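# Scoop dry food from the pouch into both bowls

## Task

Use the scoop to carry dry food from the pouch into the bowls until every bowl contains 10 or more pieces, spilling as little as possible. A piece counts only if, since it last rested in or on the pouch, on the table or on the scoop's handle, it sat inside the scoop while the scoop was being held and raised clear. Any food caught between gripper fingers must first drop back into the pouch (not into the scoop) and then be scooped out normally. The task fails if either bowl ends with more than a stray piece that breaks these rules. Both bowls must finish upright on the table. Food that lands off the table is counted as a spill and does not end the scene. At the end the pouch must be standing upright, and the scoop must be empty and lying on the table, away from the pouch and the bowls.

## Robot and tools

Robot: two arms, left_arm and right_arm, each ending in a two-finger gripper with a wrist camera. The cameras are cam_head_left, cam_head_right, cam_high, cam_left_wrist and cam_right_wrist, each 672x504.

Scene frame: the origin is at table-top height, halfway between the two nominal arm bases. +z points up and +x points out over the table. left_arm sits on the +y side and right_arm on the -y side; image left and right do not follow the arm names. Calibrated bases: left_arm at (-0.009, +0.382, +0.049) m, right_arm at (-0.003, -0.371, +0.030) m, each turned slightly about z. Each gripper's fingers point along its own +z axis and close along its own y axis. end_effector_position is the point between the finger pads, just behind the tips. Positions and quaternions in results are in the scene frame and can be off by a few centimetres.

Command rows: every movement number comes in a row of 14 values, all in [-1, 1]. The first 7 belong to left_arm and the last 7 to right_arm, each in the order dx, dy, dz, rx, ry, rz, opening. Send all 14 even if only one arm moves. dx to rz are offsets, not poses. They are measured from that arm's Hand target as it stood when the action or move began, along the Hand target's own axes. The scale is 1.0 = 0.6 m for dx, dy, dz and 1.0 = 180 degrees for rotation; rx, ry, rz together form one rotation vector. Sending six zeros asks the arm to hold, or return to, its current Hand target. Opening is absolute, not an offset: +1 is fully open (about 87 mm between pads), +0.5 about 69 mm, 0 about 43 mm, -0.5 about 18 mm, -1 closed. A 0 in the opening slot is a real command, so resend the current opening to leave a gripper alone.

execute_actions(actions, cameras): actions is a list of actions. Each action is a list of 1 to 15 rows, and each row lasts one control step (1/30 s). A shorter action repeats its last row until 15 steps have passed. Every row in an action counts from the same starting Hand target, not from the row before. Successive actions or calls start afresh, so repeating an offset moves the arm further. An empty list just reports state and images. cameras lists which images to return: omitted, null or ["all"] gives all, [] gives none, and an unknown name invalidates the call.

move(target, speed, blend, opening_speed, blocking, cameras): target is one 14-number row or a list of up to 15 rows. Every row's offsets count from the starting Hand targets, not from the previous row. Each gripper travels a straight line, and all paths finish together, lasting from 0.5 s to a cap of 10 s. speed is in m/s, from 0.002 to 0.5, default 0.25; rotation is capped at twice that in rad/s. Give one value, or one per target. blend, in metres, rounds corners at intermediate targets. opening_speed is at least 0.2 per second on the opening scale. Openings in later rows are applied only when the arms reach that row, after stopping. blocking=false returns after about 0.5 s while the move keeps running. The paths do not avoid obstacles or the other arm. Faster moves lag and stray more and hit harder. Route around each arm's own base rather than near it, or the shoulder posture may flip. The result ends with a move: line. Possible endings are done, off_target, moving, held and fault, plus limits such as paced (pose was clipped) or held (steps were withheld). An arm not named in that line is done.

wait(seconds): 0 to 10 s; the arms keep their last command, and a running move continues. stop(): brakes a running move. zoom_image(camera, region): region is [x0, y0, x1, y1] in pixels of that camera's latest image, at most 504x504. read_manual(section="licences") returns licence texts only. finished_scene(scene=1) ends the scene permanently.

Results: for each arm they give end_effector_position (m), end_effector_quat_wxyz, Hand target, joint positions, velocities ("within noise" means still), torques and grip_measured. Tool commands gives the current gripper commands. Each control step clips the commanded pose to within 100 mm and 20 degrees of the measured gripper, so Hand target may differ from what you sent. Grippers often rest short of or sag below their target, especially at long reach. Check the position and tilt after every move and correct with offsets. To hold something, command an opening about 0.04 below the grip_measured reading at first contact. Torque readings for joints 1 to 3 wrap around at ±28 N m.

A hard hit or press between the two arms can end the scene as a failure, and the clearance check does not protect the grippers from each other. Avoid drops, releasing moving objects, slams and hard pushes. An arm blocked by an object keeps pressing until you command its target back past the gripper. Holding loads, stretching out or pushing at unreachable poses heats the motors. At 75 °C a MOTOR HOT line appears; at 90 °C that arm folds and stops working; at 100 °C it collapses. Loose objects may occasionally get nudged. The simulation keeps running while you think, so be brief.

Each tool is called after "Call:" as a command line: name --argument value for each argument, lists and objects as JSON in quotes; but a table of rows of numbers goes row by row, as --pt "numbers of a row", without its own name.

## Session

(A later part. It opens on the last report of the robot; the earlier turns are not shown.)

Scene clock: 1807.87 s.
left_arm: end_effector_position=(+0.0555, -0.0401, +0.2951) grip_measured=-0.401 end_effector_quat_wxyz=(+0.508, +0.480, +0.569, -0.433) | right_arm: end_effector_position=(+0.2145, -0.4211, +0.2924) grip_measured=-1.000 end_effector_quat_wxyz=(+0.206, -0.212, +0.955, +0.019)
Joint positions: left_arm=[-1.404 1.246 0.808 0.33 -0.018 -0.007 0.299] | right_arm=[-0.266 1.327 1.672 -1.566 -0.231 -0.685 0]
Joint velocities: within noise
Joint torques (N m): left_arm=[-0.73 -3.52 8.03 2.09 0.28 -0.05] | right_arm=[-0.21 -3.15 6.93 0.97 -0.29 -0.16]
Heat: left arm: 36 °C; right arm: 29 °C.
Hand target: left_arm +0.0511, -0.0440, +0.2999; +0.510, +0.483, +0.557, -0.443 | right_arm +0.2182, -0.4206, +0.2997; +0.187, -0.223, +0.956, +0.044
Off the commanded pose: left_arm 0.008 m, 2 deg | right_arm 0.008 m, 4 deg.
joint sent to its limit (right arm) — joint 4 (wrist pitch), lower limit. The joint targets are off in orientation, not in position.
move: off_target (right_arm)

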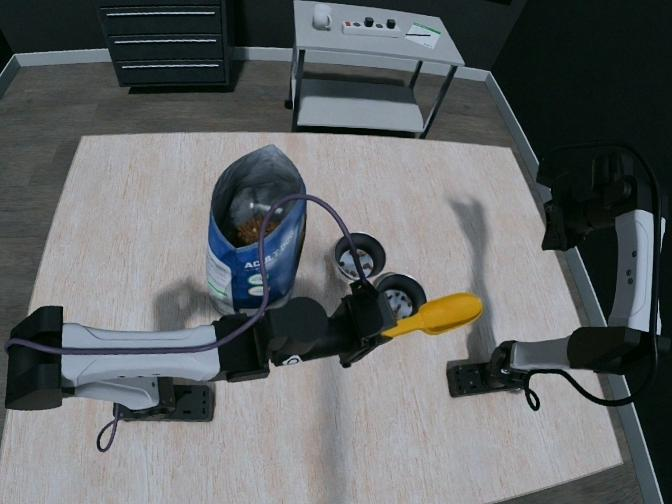

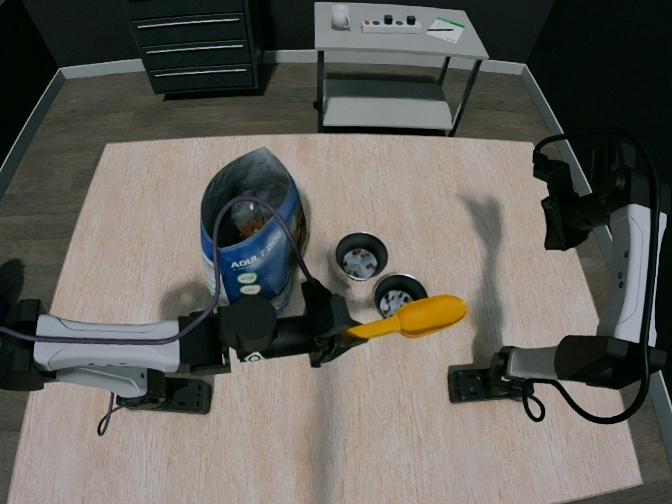

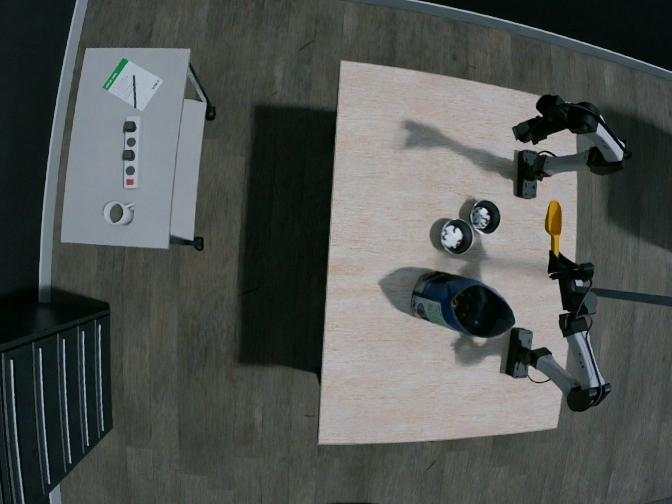

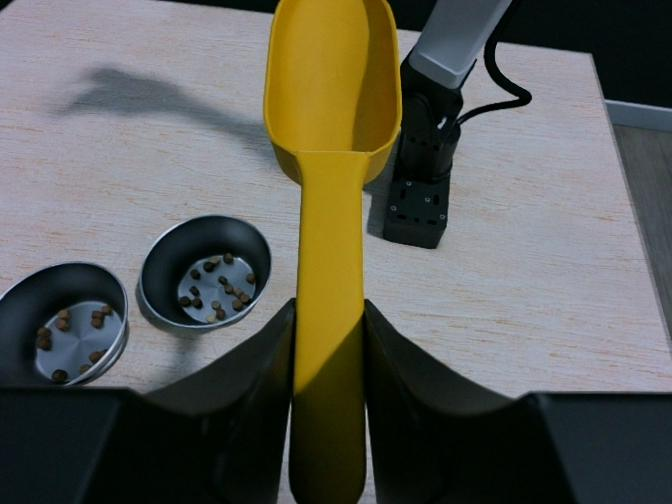

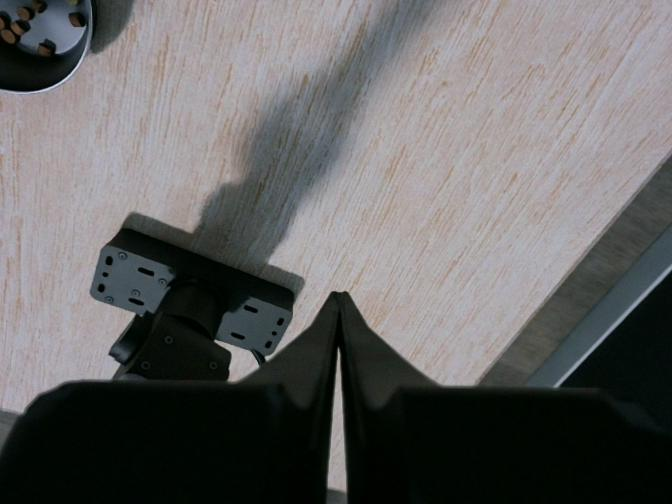

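Call:
move --target '[0.3985,0,0.0349,0,0,0,-0.7,0,0,0,0,0,0,-1]' --speed 0.15

Call:
zoom_image --camera "cam_head_right" --region '[280, 250, 520, 430]'

Scene clock: 1818.63 s.
left_arm: end_effector_position=(+0.0551, -0.0374, +0.0526) grip_measured=-0.401 end_effector_quat_wxyz=(+0.493, +0.492, +0.582, -0.420) | right_arm: end_effector_position=(+0.2145, -0.4211, +0.2924) grip_measured=-1.000 end_effector_quat_wxyz=(+0.206, -0.212, +0.955, +0.019)
Joint positions: left_arm=[-1.404 2.139 0.417 1.558 -0.018 -0.007 0.299] | right_arm=[-0.266 1.327 1.672 -1.566 -0.231 -0.685 0]
Joint velocities: within noise
Joint torques (N m): left_arm=[-0.81 -6.41 4.04 2.09 0.24 -0.07] | right_arm=[-0.28 -3.08 6.94 0.98 -0.27 -0.17]
Heat: left arm: 36 °C; right arm: 29 °C.
Hand target: left_arm +0.0511, -0.0444, +0.0600; +0.511, +0.483, +0.557, -0.443 | right_arm +0.2182, -0.4206, +0.2997; +0.187, -0.223, +0.956, +0.044
Off the commanded pose: left_arm 0.011 m, 5 deg | right_arm 0.008 m, 4 deg.
joint sent to its limit (left arm) — joint 4 (wrist pitch), upper limit. The joint targets still meet the commanded pose.
joint sent to its limit (right arm) — joint 4 (wrist pitch), lower limit. The joint targets are off in orientation, not in position.
move: off_target (left_arm, right_arm)

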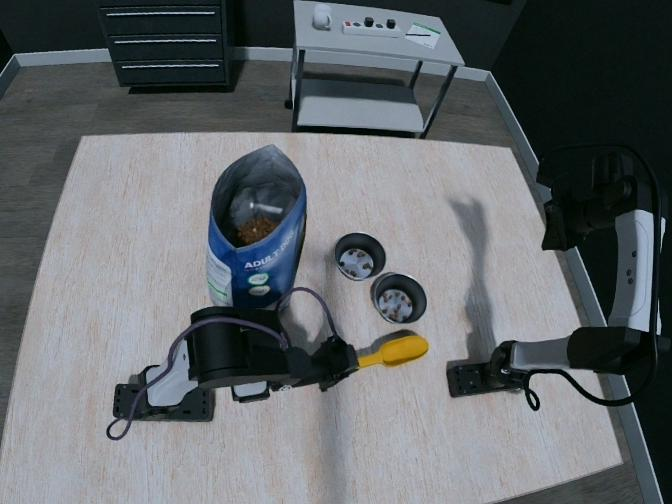

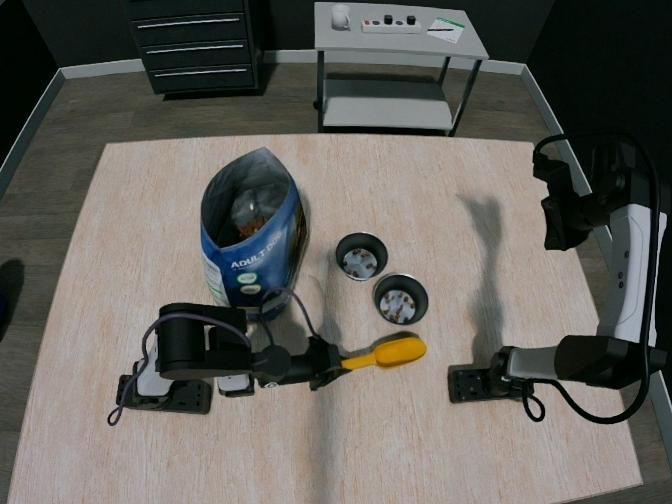

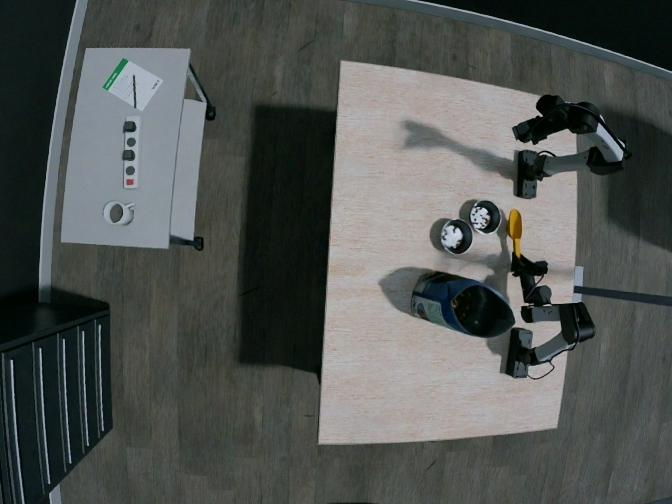

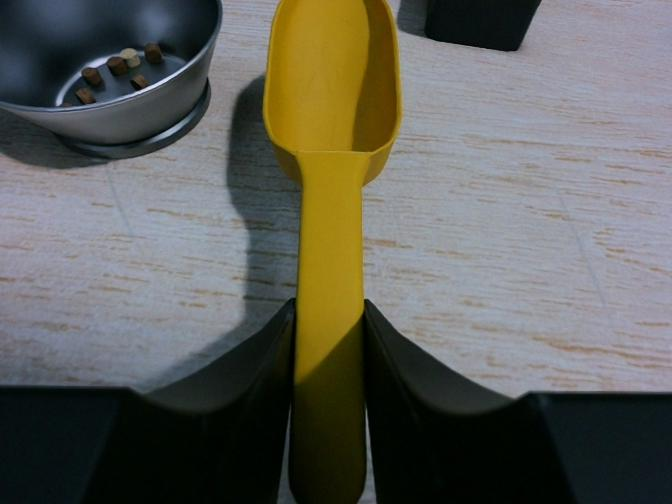

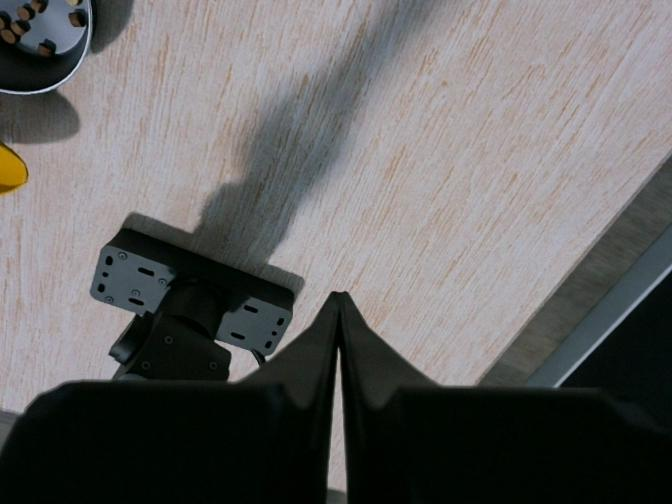

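Scaled by 2.100.

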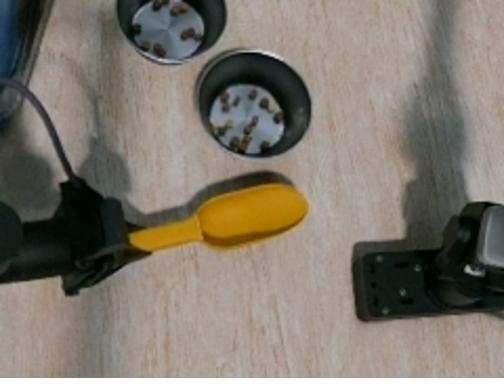

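Call:
move --target '[0.0415,0,0.0036,0,0.02,0,-0.7,0,0,0,0,0,0,-1]' --speed 0.05 --cameras '["cam_left_wrist","cam_head_right"]'

Call:
zoom_image --camera "cam_head_right" --region '[280, 290, 480, 430]'

Scene clock: 1826.87 s.
left_arm: end_effector_position=(+0.0554, -0.0394, +0.0338) grip_measured=-0.401 end_effector_quat_wxyz=(+0.484, +0.499, +0.590, -0.412) | right_arm: end_effector_position=(+0.2145, -0.4211, +0.2924) grip_measured=-1.000 end_effector_quat_wxyz=(+0.206, -0.212, +0.955, +0.019)
Joint positions: left_arm=[-1.404 2.21 0.446 1.571 -0.018 -0.007 0.299] | right_arm=[-0.266 1.327 1.672 -1.566 -0.231 -0.685 0]
Joint velocities: within noise
Joint torques (N m): left_arm=[-0.81 -6.13 3.75 1.99 0.24 -0.06] | right_arm=[-0.27 -3.1 7.01 0.98 -0.28 -0.14]
Heat: left arm: 35 °C; right arm: 29 °C.
Hand target: left_arm +0.0511, -0.0444, +0.0350; +0.493, +0.496, +0.572, -0.428 | right_arm +0.2182, -0.4206, +0.2997; +0.187, -0.223, +0.956, +0.044
Off the commanded pose: left_arm 0.007 m, 3 deg | right_arm 0.008 m, 4 deg.
joint sent to its limit (left arm) — joint 4 (wrist pitch), upper limit. The joint targets still meet the commanded pose.
joint sent to its limit (right arm) — joint 4 (wrist pitch), lower limit. The joint targets are off in orientation, not in position.
move: off_target (left_arm, right_arm)
Images, in order (width x height): cam_head_right 672x504, cam_left_wrist 672x504.

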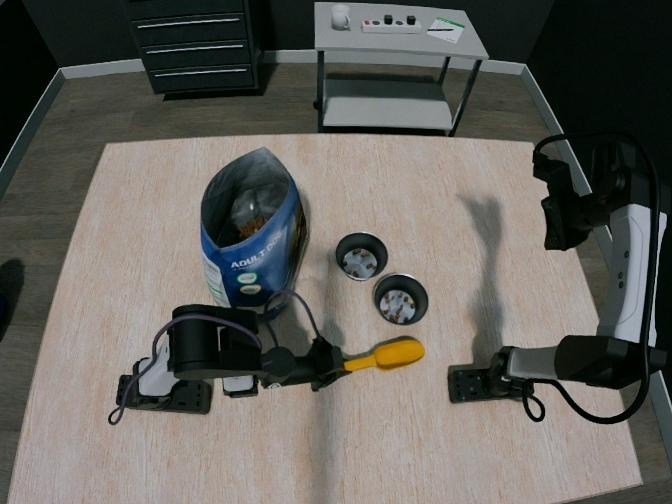

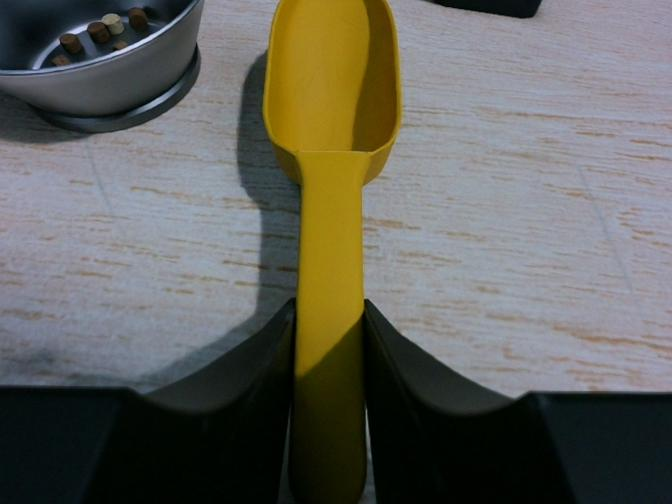

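Scaled by 2.520.

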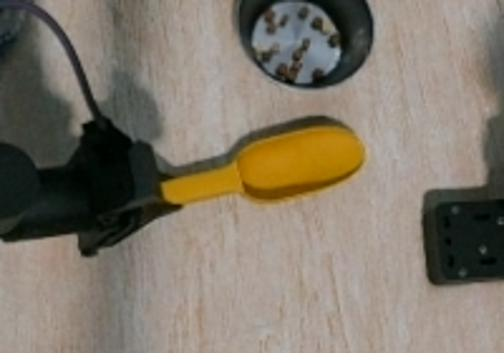

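Call:
move --target '[0.0205,0,0.0036,0,0.01,0,-0.7,0,0,0,0,0,0,-1]' --speed 0.05 --cameras '["cam_left_wrist","cam_head_right"]'

Call:
zoom_image --camera "cam_head_right" --region '[280, 290, 480, 430]'

Scene clock: 1832.37 s.
left_arm: end_effector_position=(+0.0560, -0.0433, +0.0290) grip_measured=-0.401 end_effector_quat_wxyz=(+0.485, +0.498, +0.589, -0.413) | right_arm: end_effector_position=(+0.2145, -0.4211, +0.2924) grip_measured=-1.000 end_effector_quat_wxyz=(+0.206, -0.212, +0.955, +0.019)
Joint positions: left_arm=[-1.404 2.246 0.466 1.59 -0.018 -0.007 0.299] | right_arm=[-0.266 1.327 1.672 -1.566 -0.231 -0.685 0]
Joint velocities: within noise
Joint torques (N m): left_arm=[-0.79 -5.79 3.34 1.78 0.24 -0.07] | right_arm=[-0.27 -3.21 6.98 0.99 -0.28 -0.16]
Heat: left arm: 35 °C; right arm: 29 °C.
Hand target: left_arm +0.0511, -0.0447, +0.0226; +0.484, +0.503, +0.580, -0.420 | right_arm +0.2182, -0.4206, +0.2997; +0.187, -0.223, +0.956, +0.044
Off the commanded pose: left_arm 0.008 m, 1 deg | right_arm 0.008 m, 4 deg.
joint read past its limit (left arm) — joint 4 (wrist pitch), upper limit.
joint sent to its limit (left arm) — joint 4 (wrist pitch), upper limit. The joint targets still meet the commanded pose.
joint sent to its limit (right arm) — joint 4 (wrist pitch), lower limit. The joint targets are off in orientation, not in position.
move: off_target (right_arm)
Images, in order (width x height): cam_head_right 672x504, cam_left_wrist 672x504.

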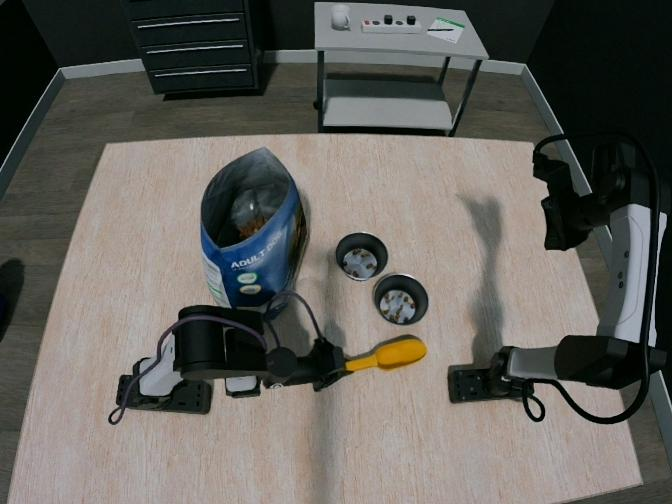

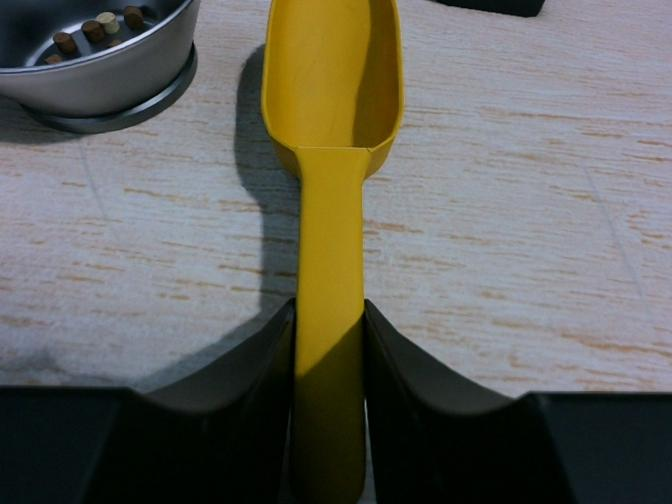

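Scaled by 2.520.

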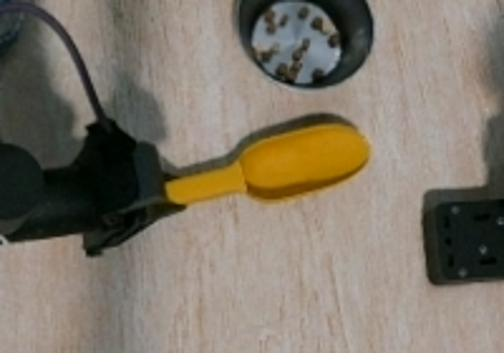

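Call:
move --target '[0,0,0,0,0,0,0.2,0,0,0,0,0,0,-1]' --opening_speed 0.4

Scene clock: 1836.87 s.
left_arm: end_effector_position=(+0.0558, -0.0425, +0.0265) grip_measured=+0.200 end_effector_quat_wxyz=(+0.483, +0.499, +0.590, -0.412) | right_arm: end_effector_position=(+0.2145, -0.4211, +0.2924) grip_measured=-1.000 end_effector_quat_wxyz=(+0.206, -0.212, +0.955, +0.019)
Joint positions: left_arm=[-1.404 2.252 0.466 1.59 -0.018 -0.007 0.6] | right_arm=[-0.266 1.327 1.672 -1.566 -0.231 -0.685 0]
Joint velocities: within noise
Joint torques (N m): left_arm=[-0.79 -6.34 3.33 1.79 0.24 -0.06] | right_arm=[-0.25 -3.08 6.97 0.99 -0.28 -0.16]
Heat: left arm: 34 °C; right arm: 29 °C.
Hand target: left_arm +0.0511, -0.0448, +0.0227; +0.484, +0.503, +0.580, -0.420 | right_arm +0.2182, -0.4206, +0.2997; +0.187, -0.223, +0.956, +0.044
Off the commanded pose: left_arm 0.007 m, 2 deg | right_arm 0.008 m, 4 deg.
joint read past its limit (left arm) — joint 4 (wrist pitch), upper limit.
joint sent to its limit (left arm) — joint 4 (wrist pitch), upper limit. The joint targets still meet the commanded pose.
joint sent to its limit (right arm) — joint 4 (wrist pitch), lower limit. The joint targets are off in orientation, not in position.
move: off_target (right_arm)

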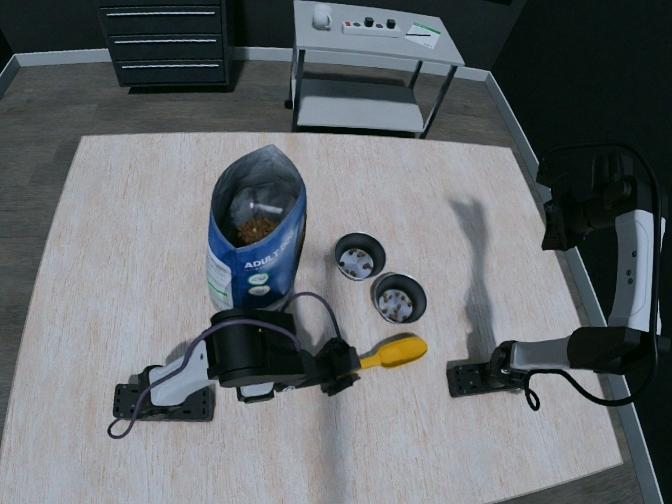

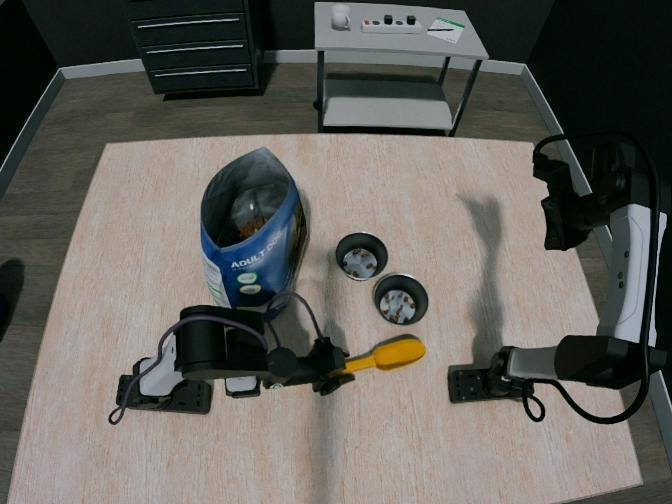

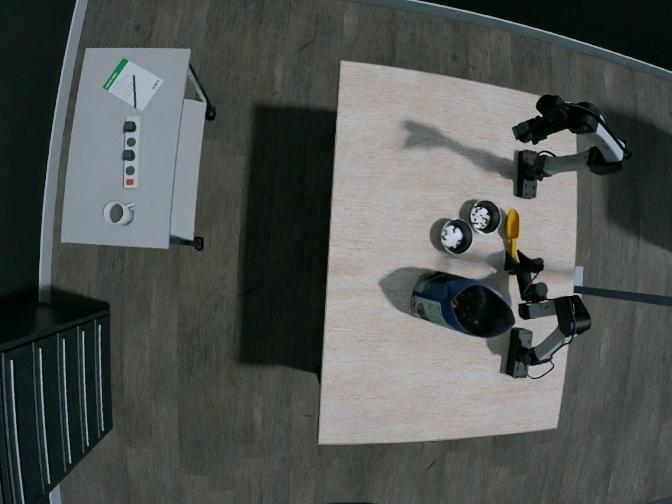

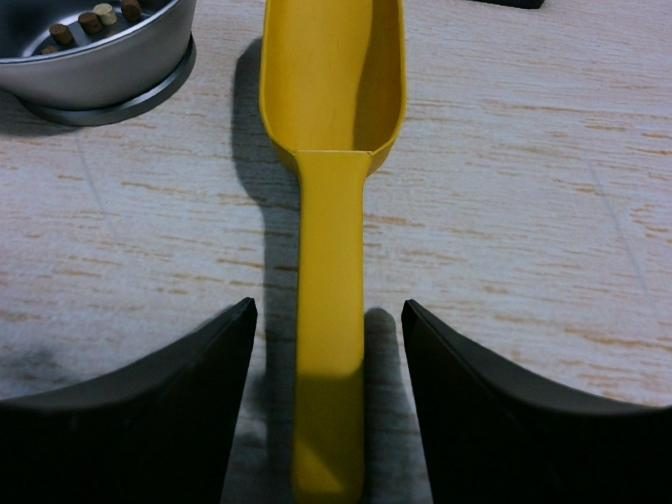

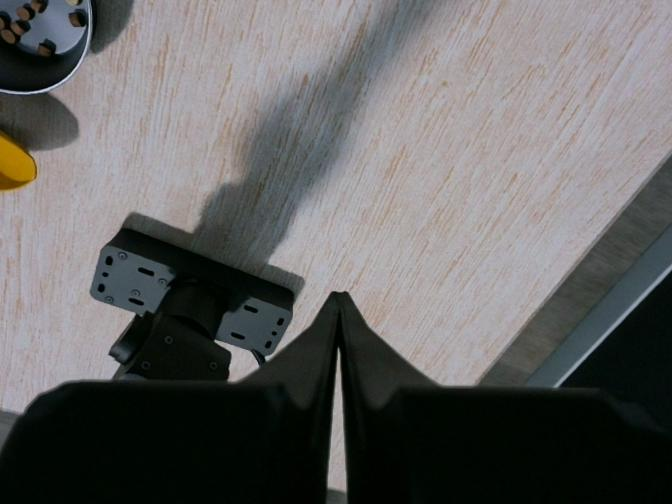

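Call:
move --pt "-0.0656 0 -0.0119 0 0 0 0.6 0 0 0 0 0 0 -1" --pt "-0.328 0 -0.0596 0 0 0 0.6 0 0 0 0 0 0 -1" --speed '[0.05,0.2]' --opening_speed 0.8

Call:
zoom_image --camera "cam_head_right" --region '[180, 130, 480, 430]'

Call:
zoom_image --camera "cam_head_left" --region '[330, 220, 490, 400]'

Scene clock: 1844.53 s.
left_arm: end_effector_position=(+0.0554, -0.0393, +0.2093) grip_measured=+0.600 end_effector_quat_wxyz=(+0.481, +0.501, +0.592, -0.410) | right_arm: end_effector_position=(+0.2145, -0.4211, +0.2924) grip_measured=-1.000 end_effector_quat_wxyz=(+0.206, -0.212, +0.955, +0.019)
Joint positions: left_arm=[-1.404 1.376 0.634 0.539 -0.018 -0.007 0.8] | right_arm=[-0.266 1.327 1.672 -1.566 -0.231 -0.685 0]
Joint velocities: within noise
Joint torques (N m): left_arm=[-0.73 -5.44 9.8 1.73 0.26 -0.06] | right_arm=[-0.24 -3.15 6.94 0.98 -0.28 -0.14]
Heat: left arm: 34 °C; right arm: 29 °C.
Hand target: left_arm +0.0513, -0.0448, +0.2228; +0.484, +0.503, +0.580, -0.420 | right_arm +0.2182, -0.4206, +0.2997; +0.187, -0.223, +0.956, +0.044
Off the commanded pose: left_arm 0.015 m, 2 deg | right_arm 0.008 m, 4 deg.
joint sent to its limit (right arm) — joint 4 (wrist pitch), lower limit. The joint targets are off in orientation, not in position.
move: off_target (left_arm, right_arm)

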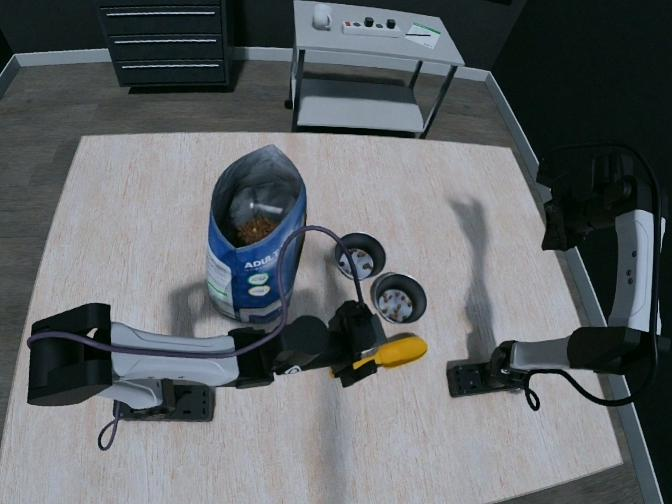

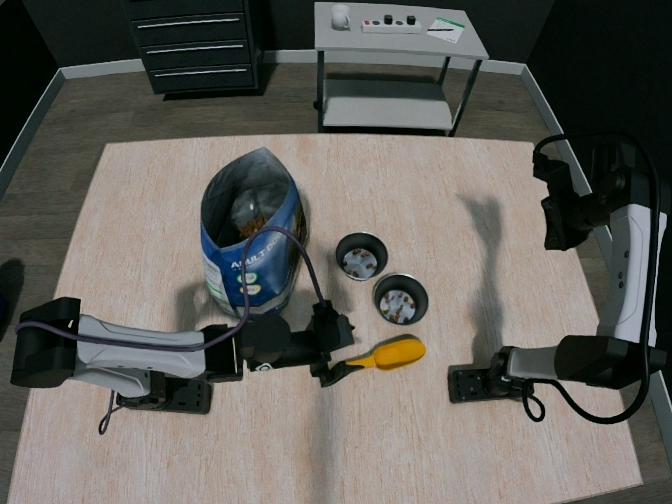

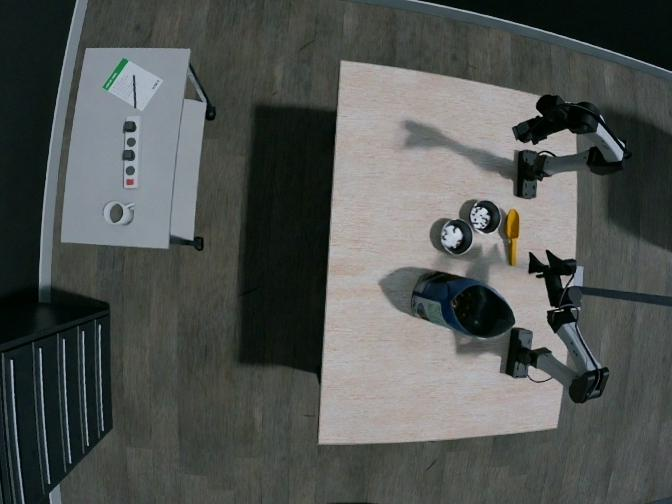

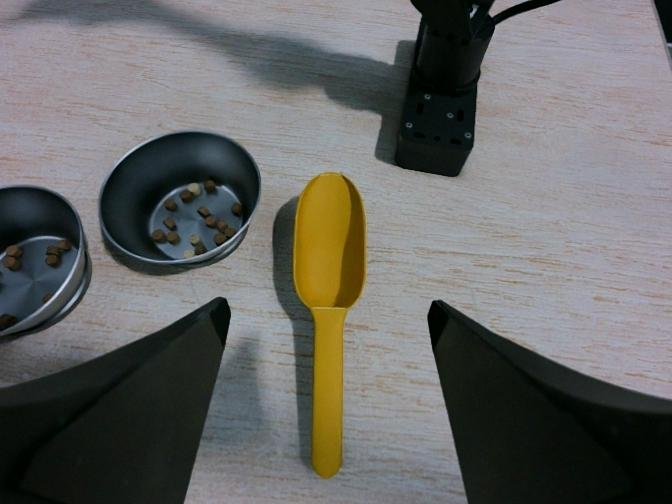

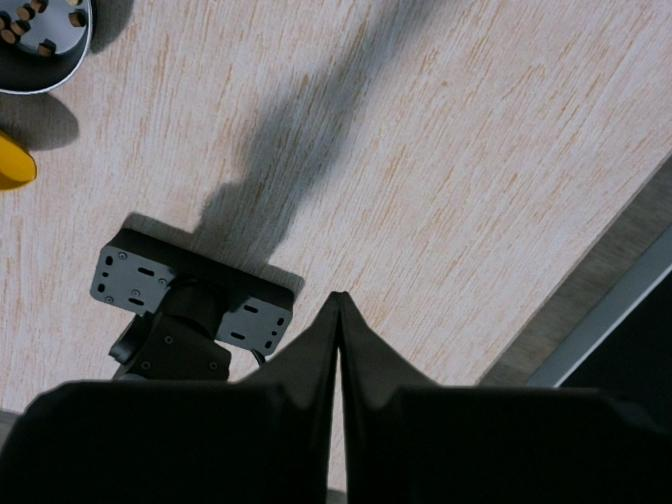

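Scaled by 1.680.

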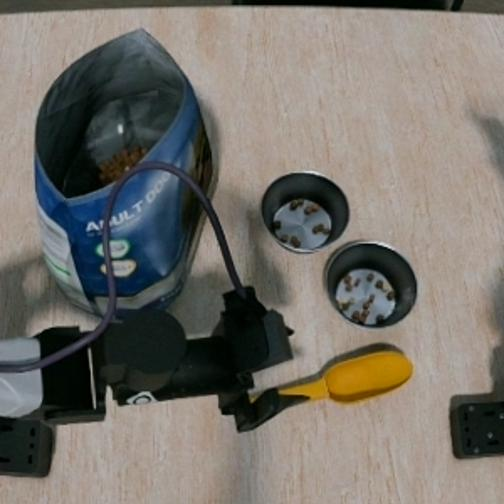

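Scaled by 2.800.

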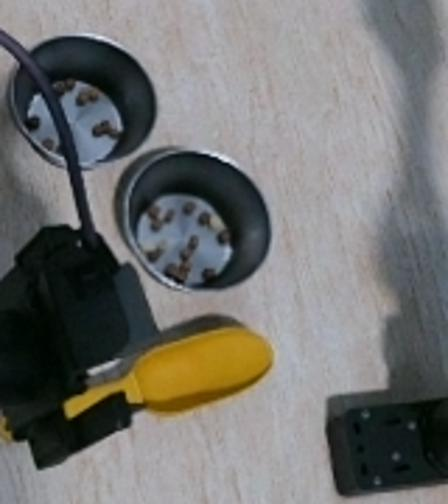

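Call:
finished_scene

The scene is finished: the task was done.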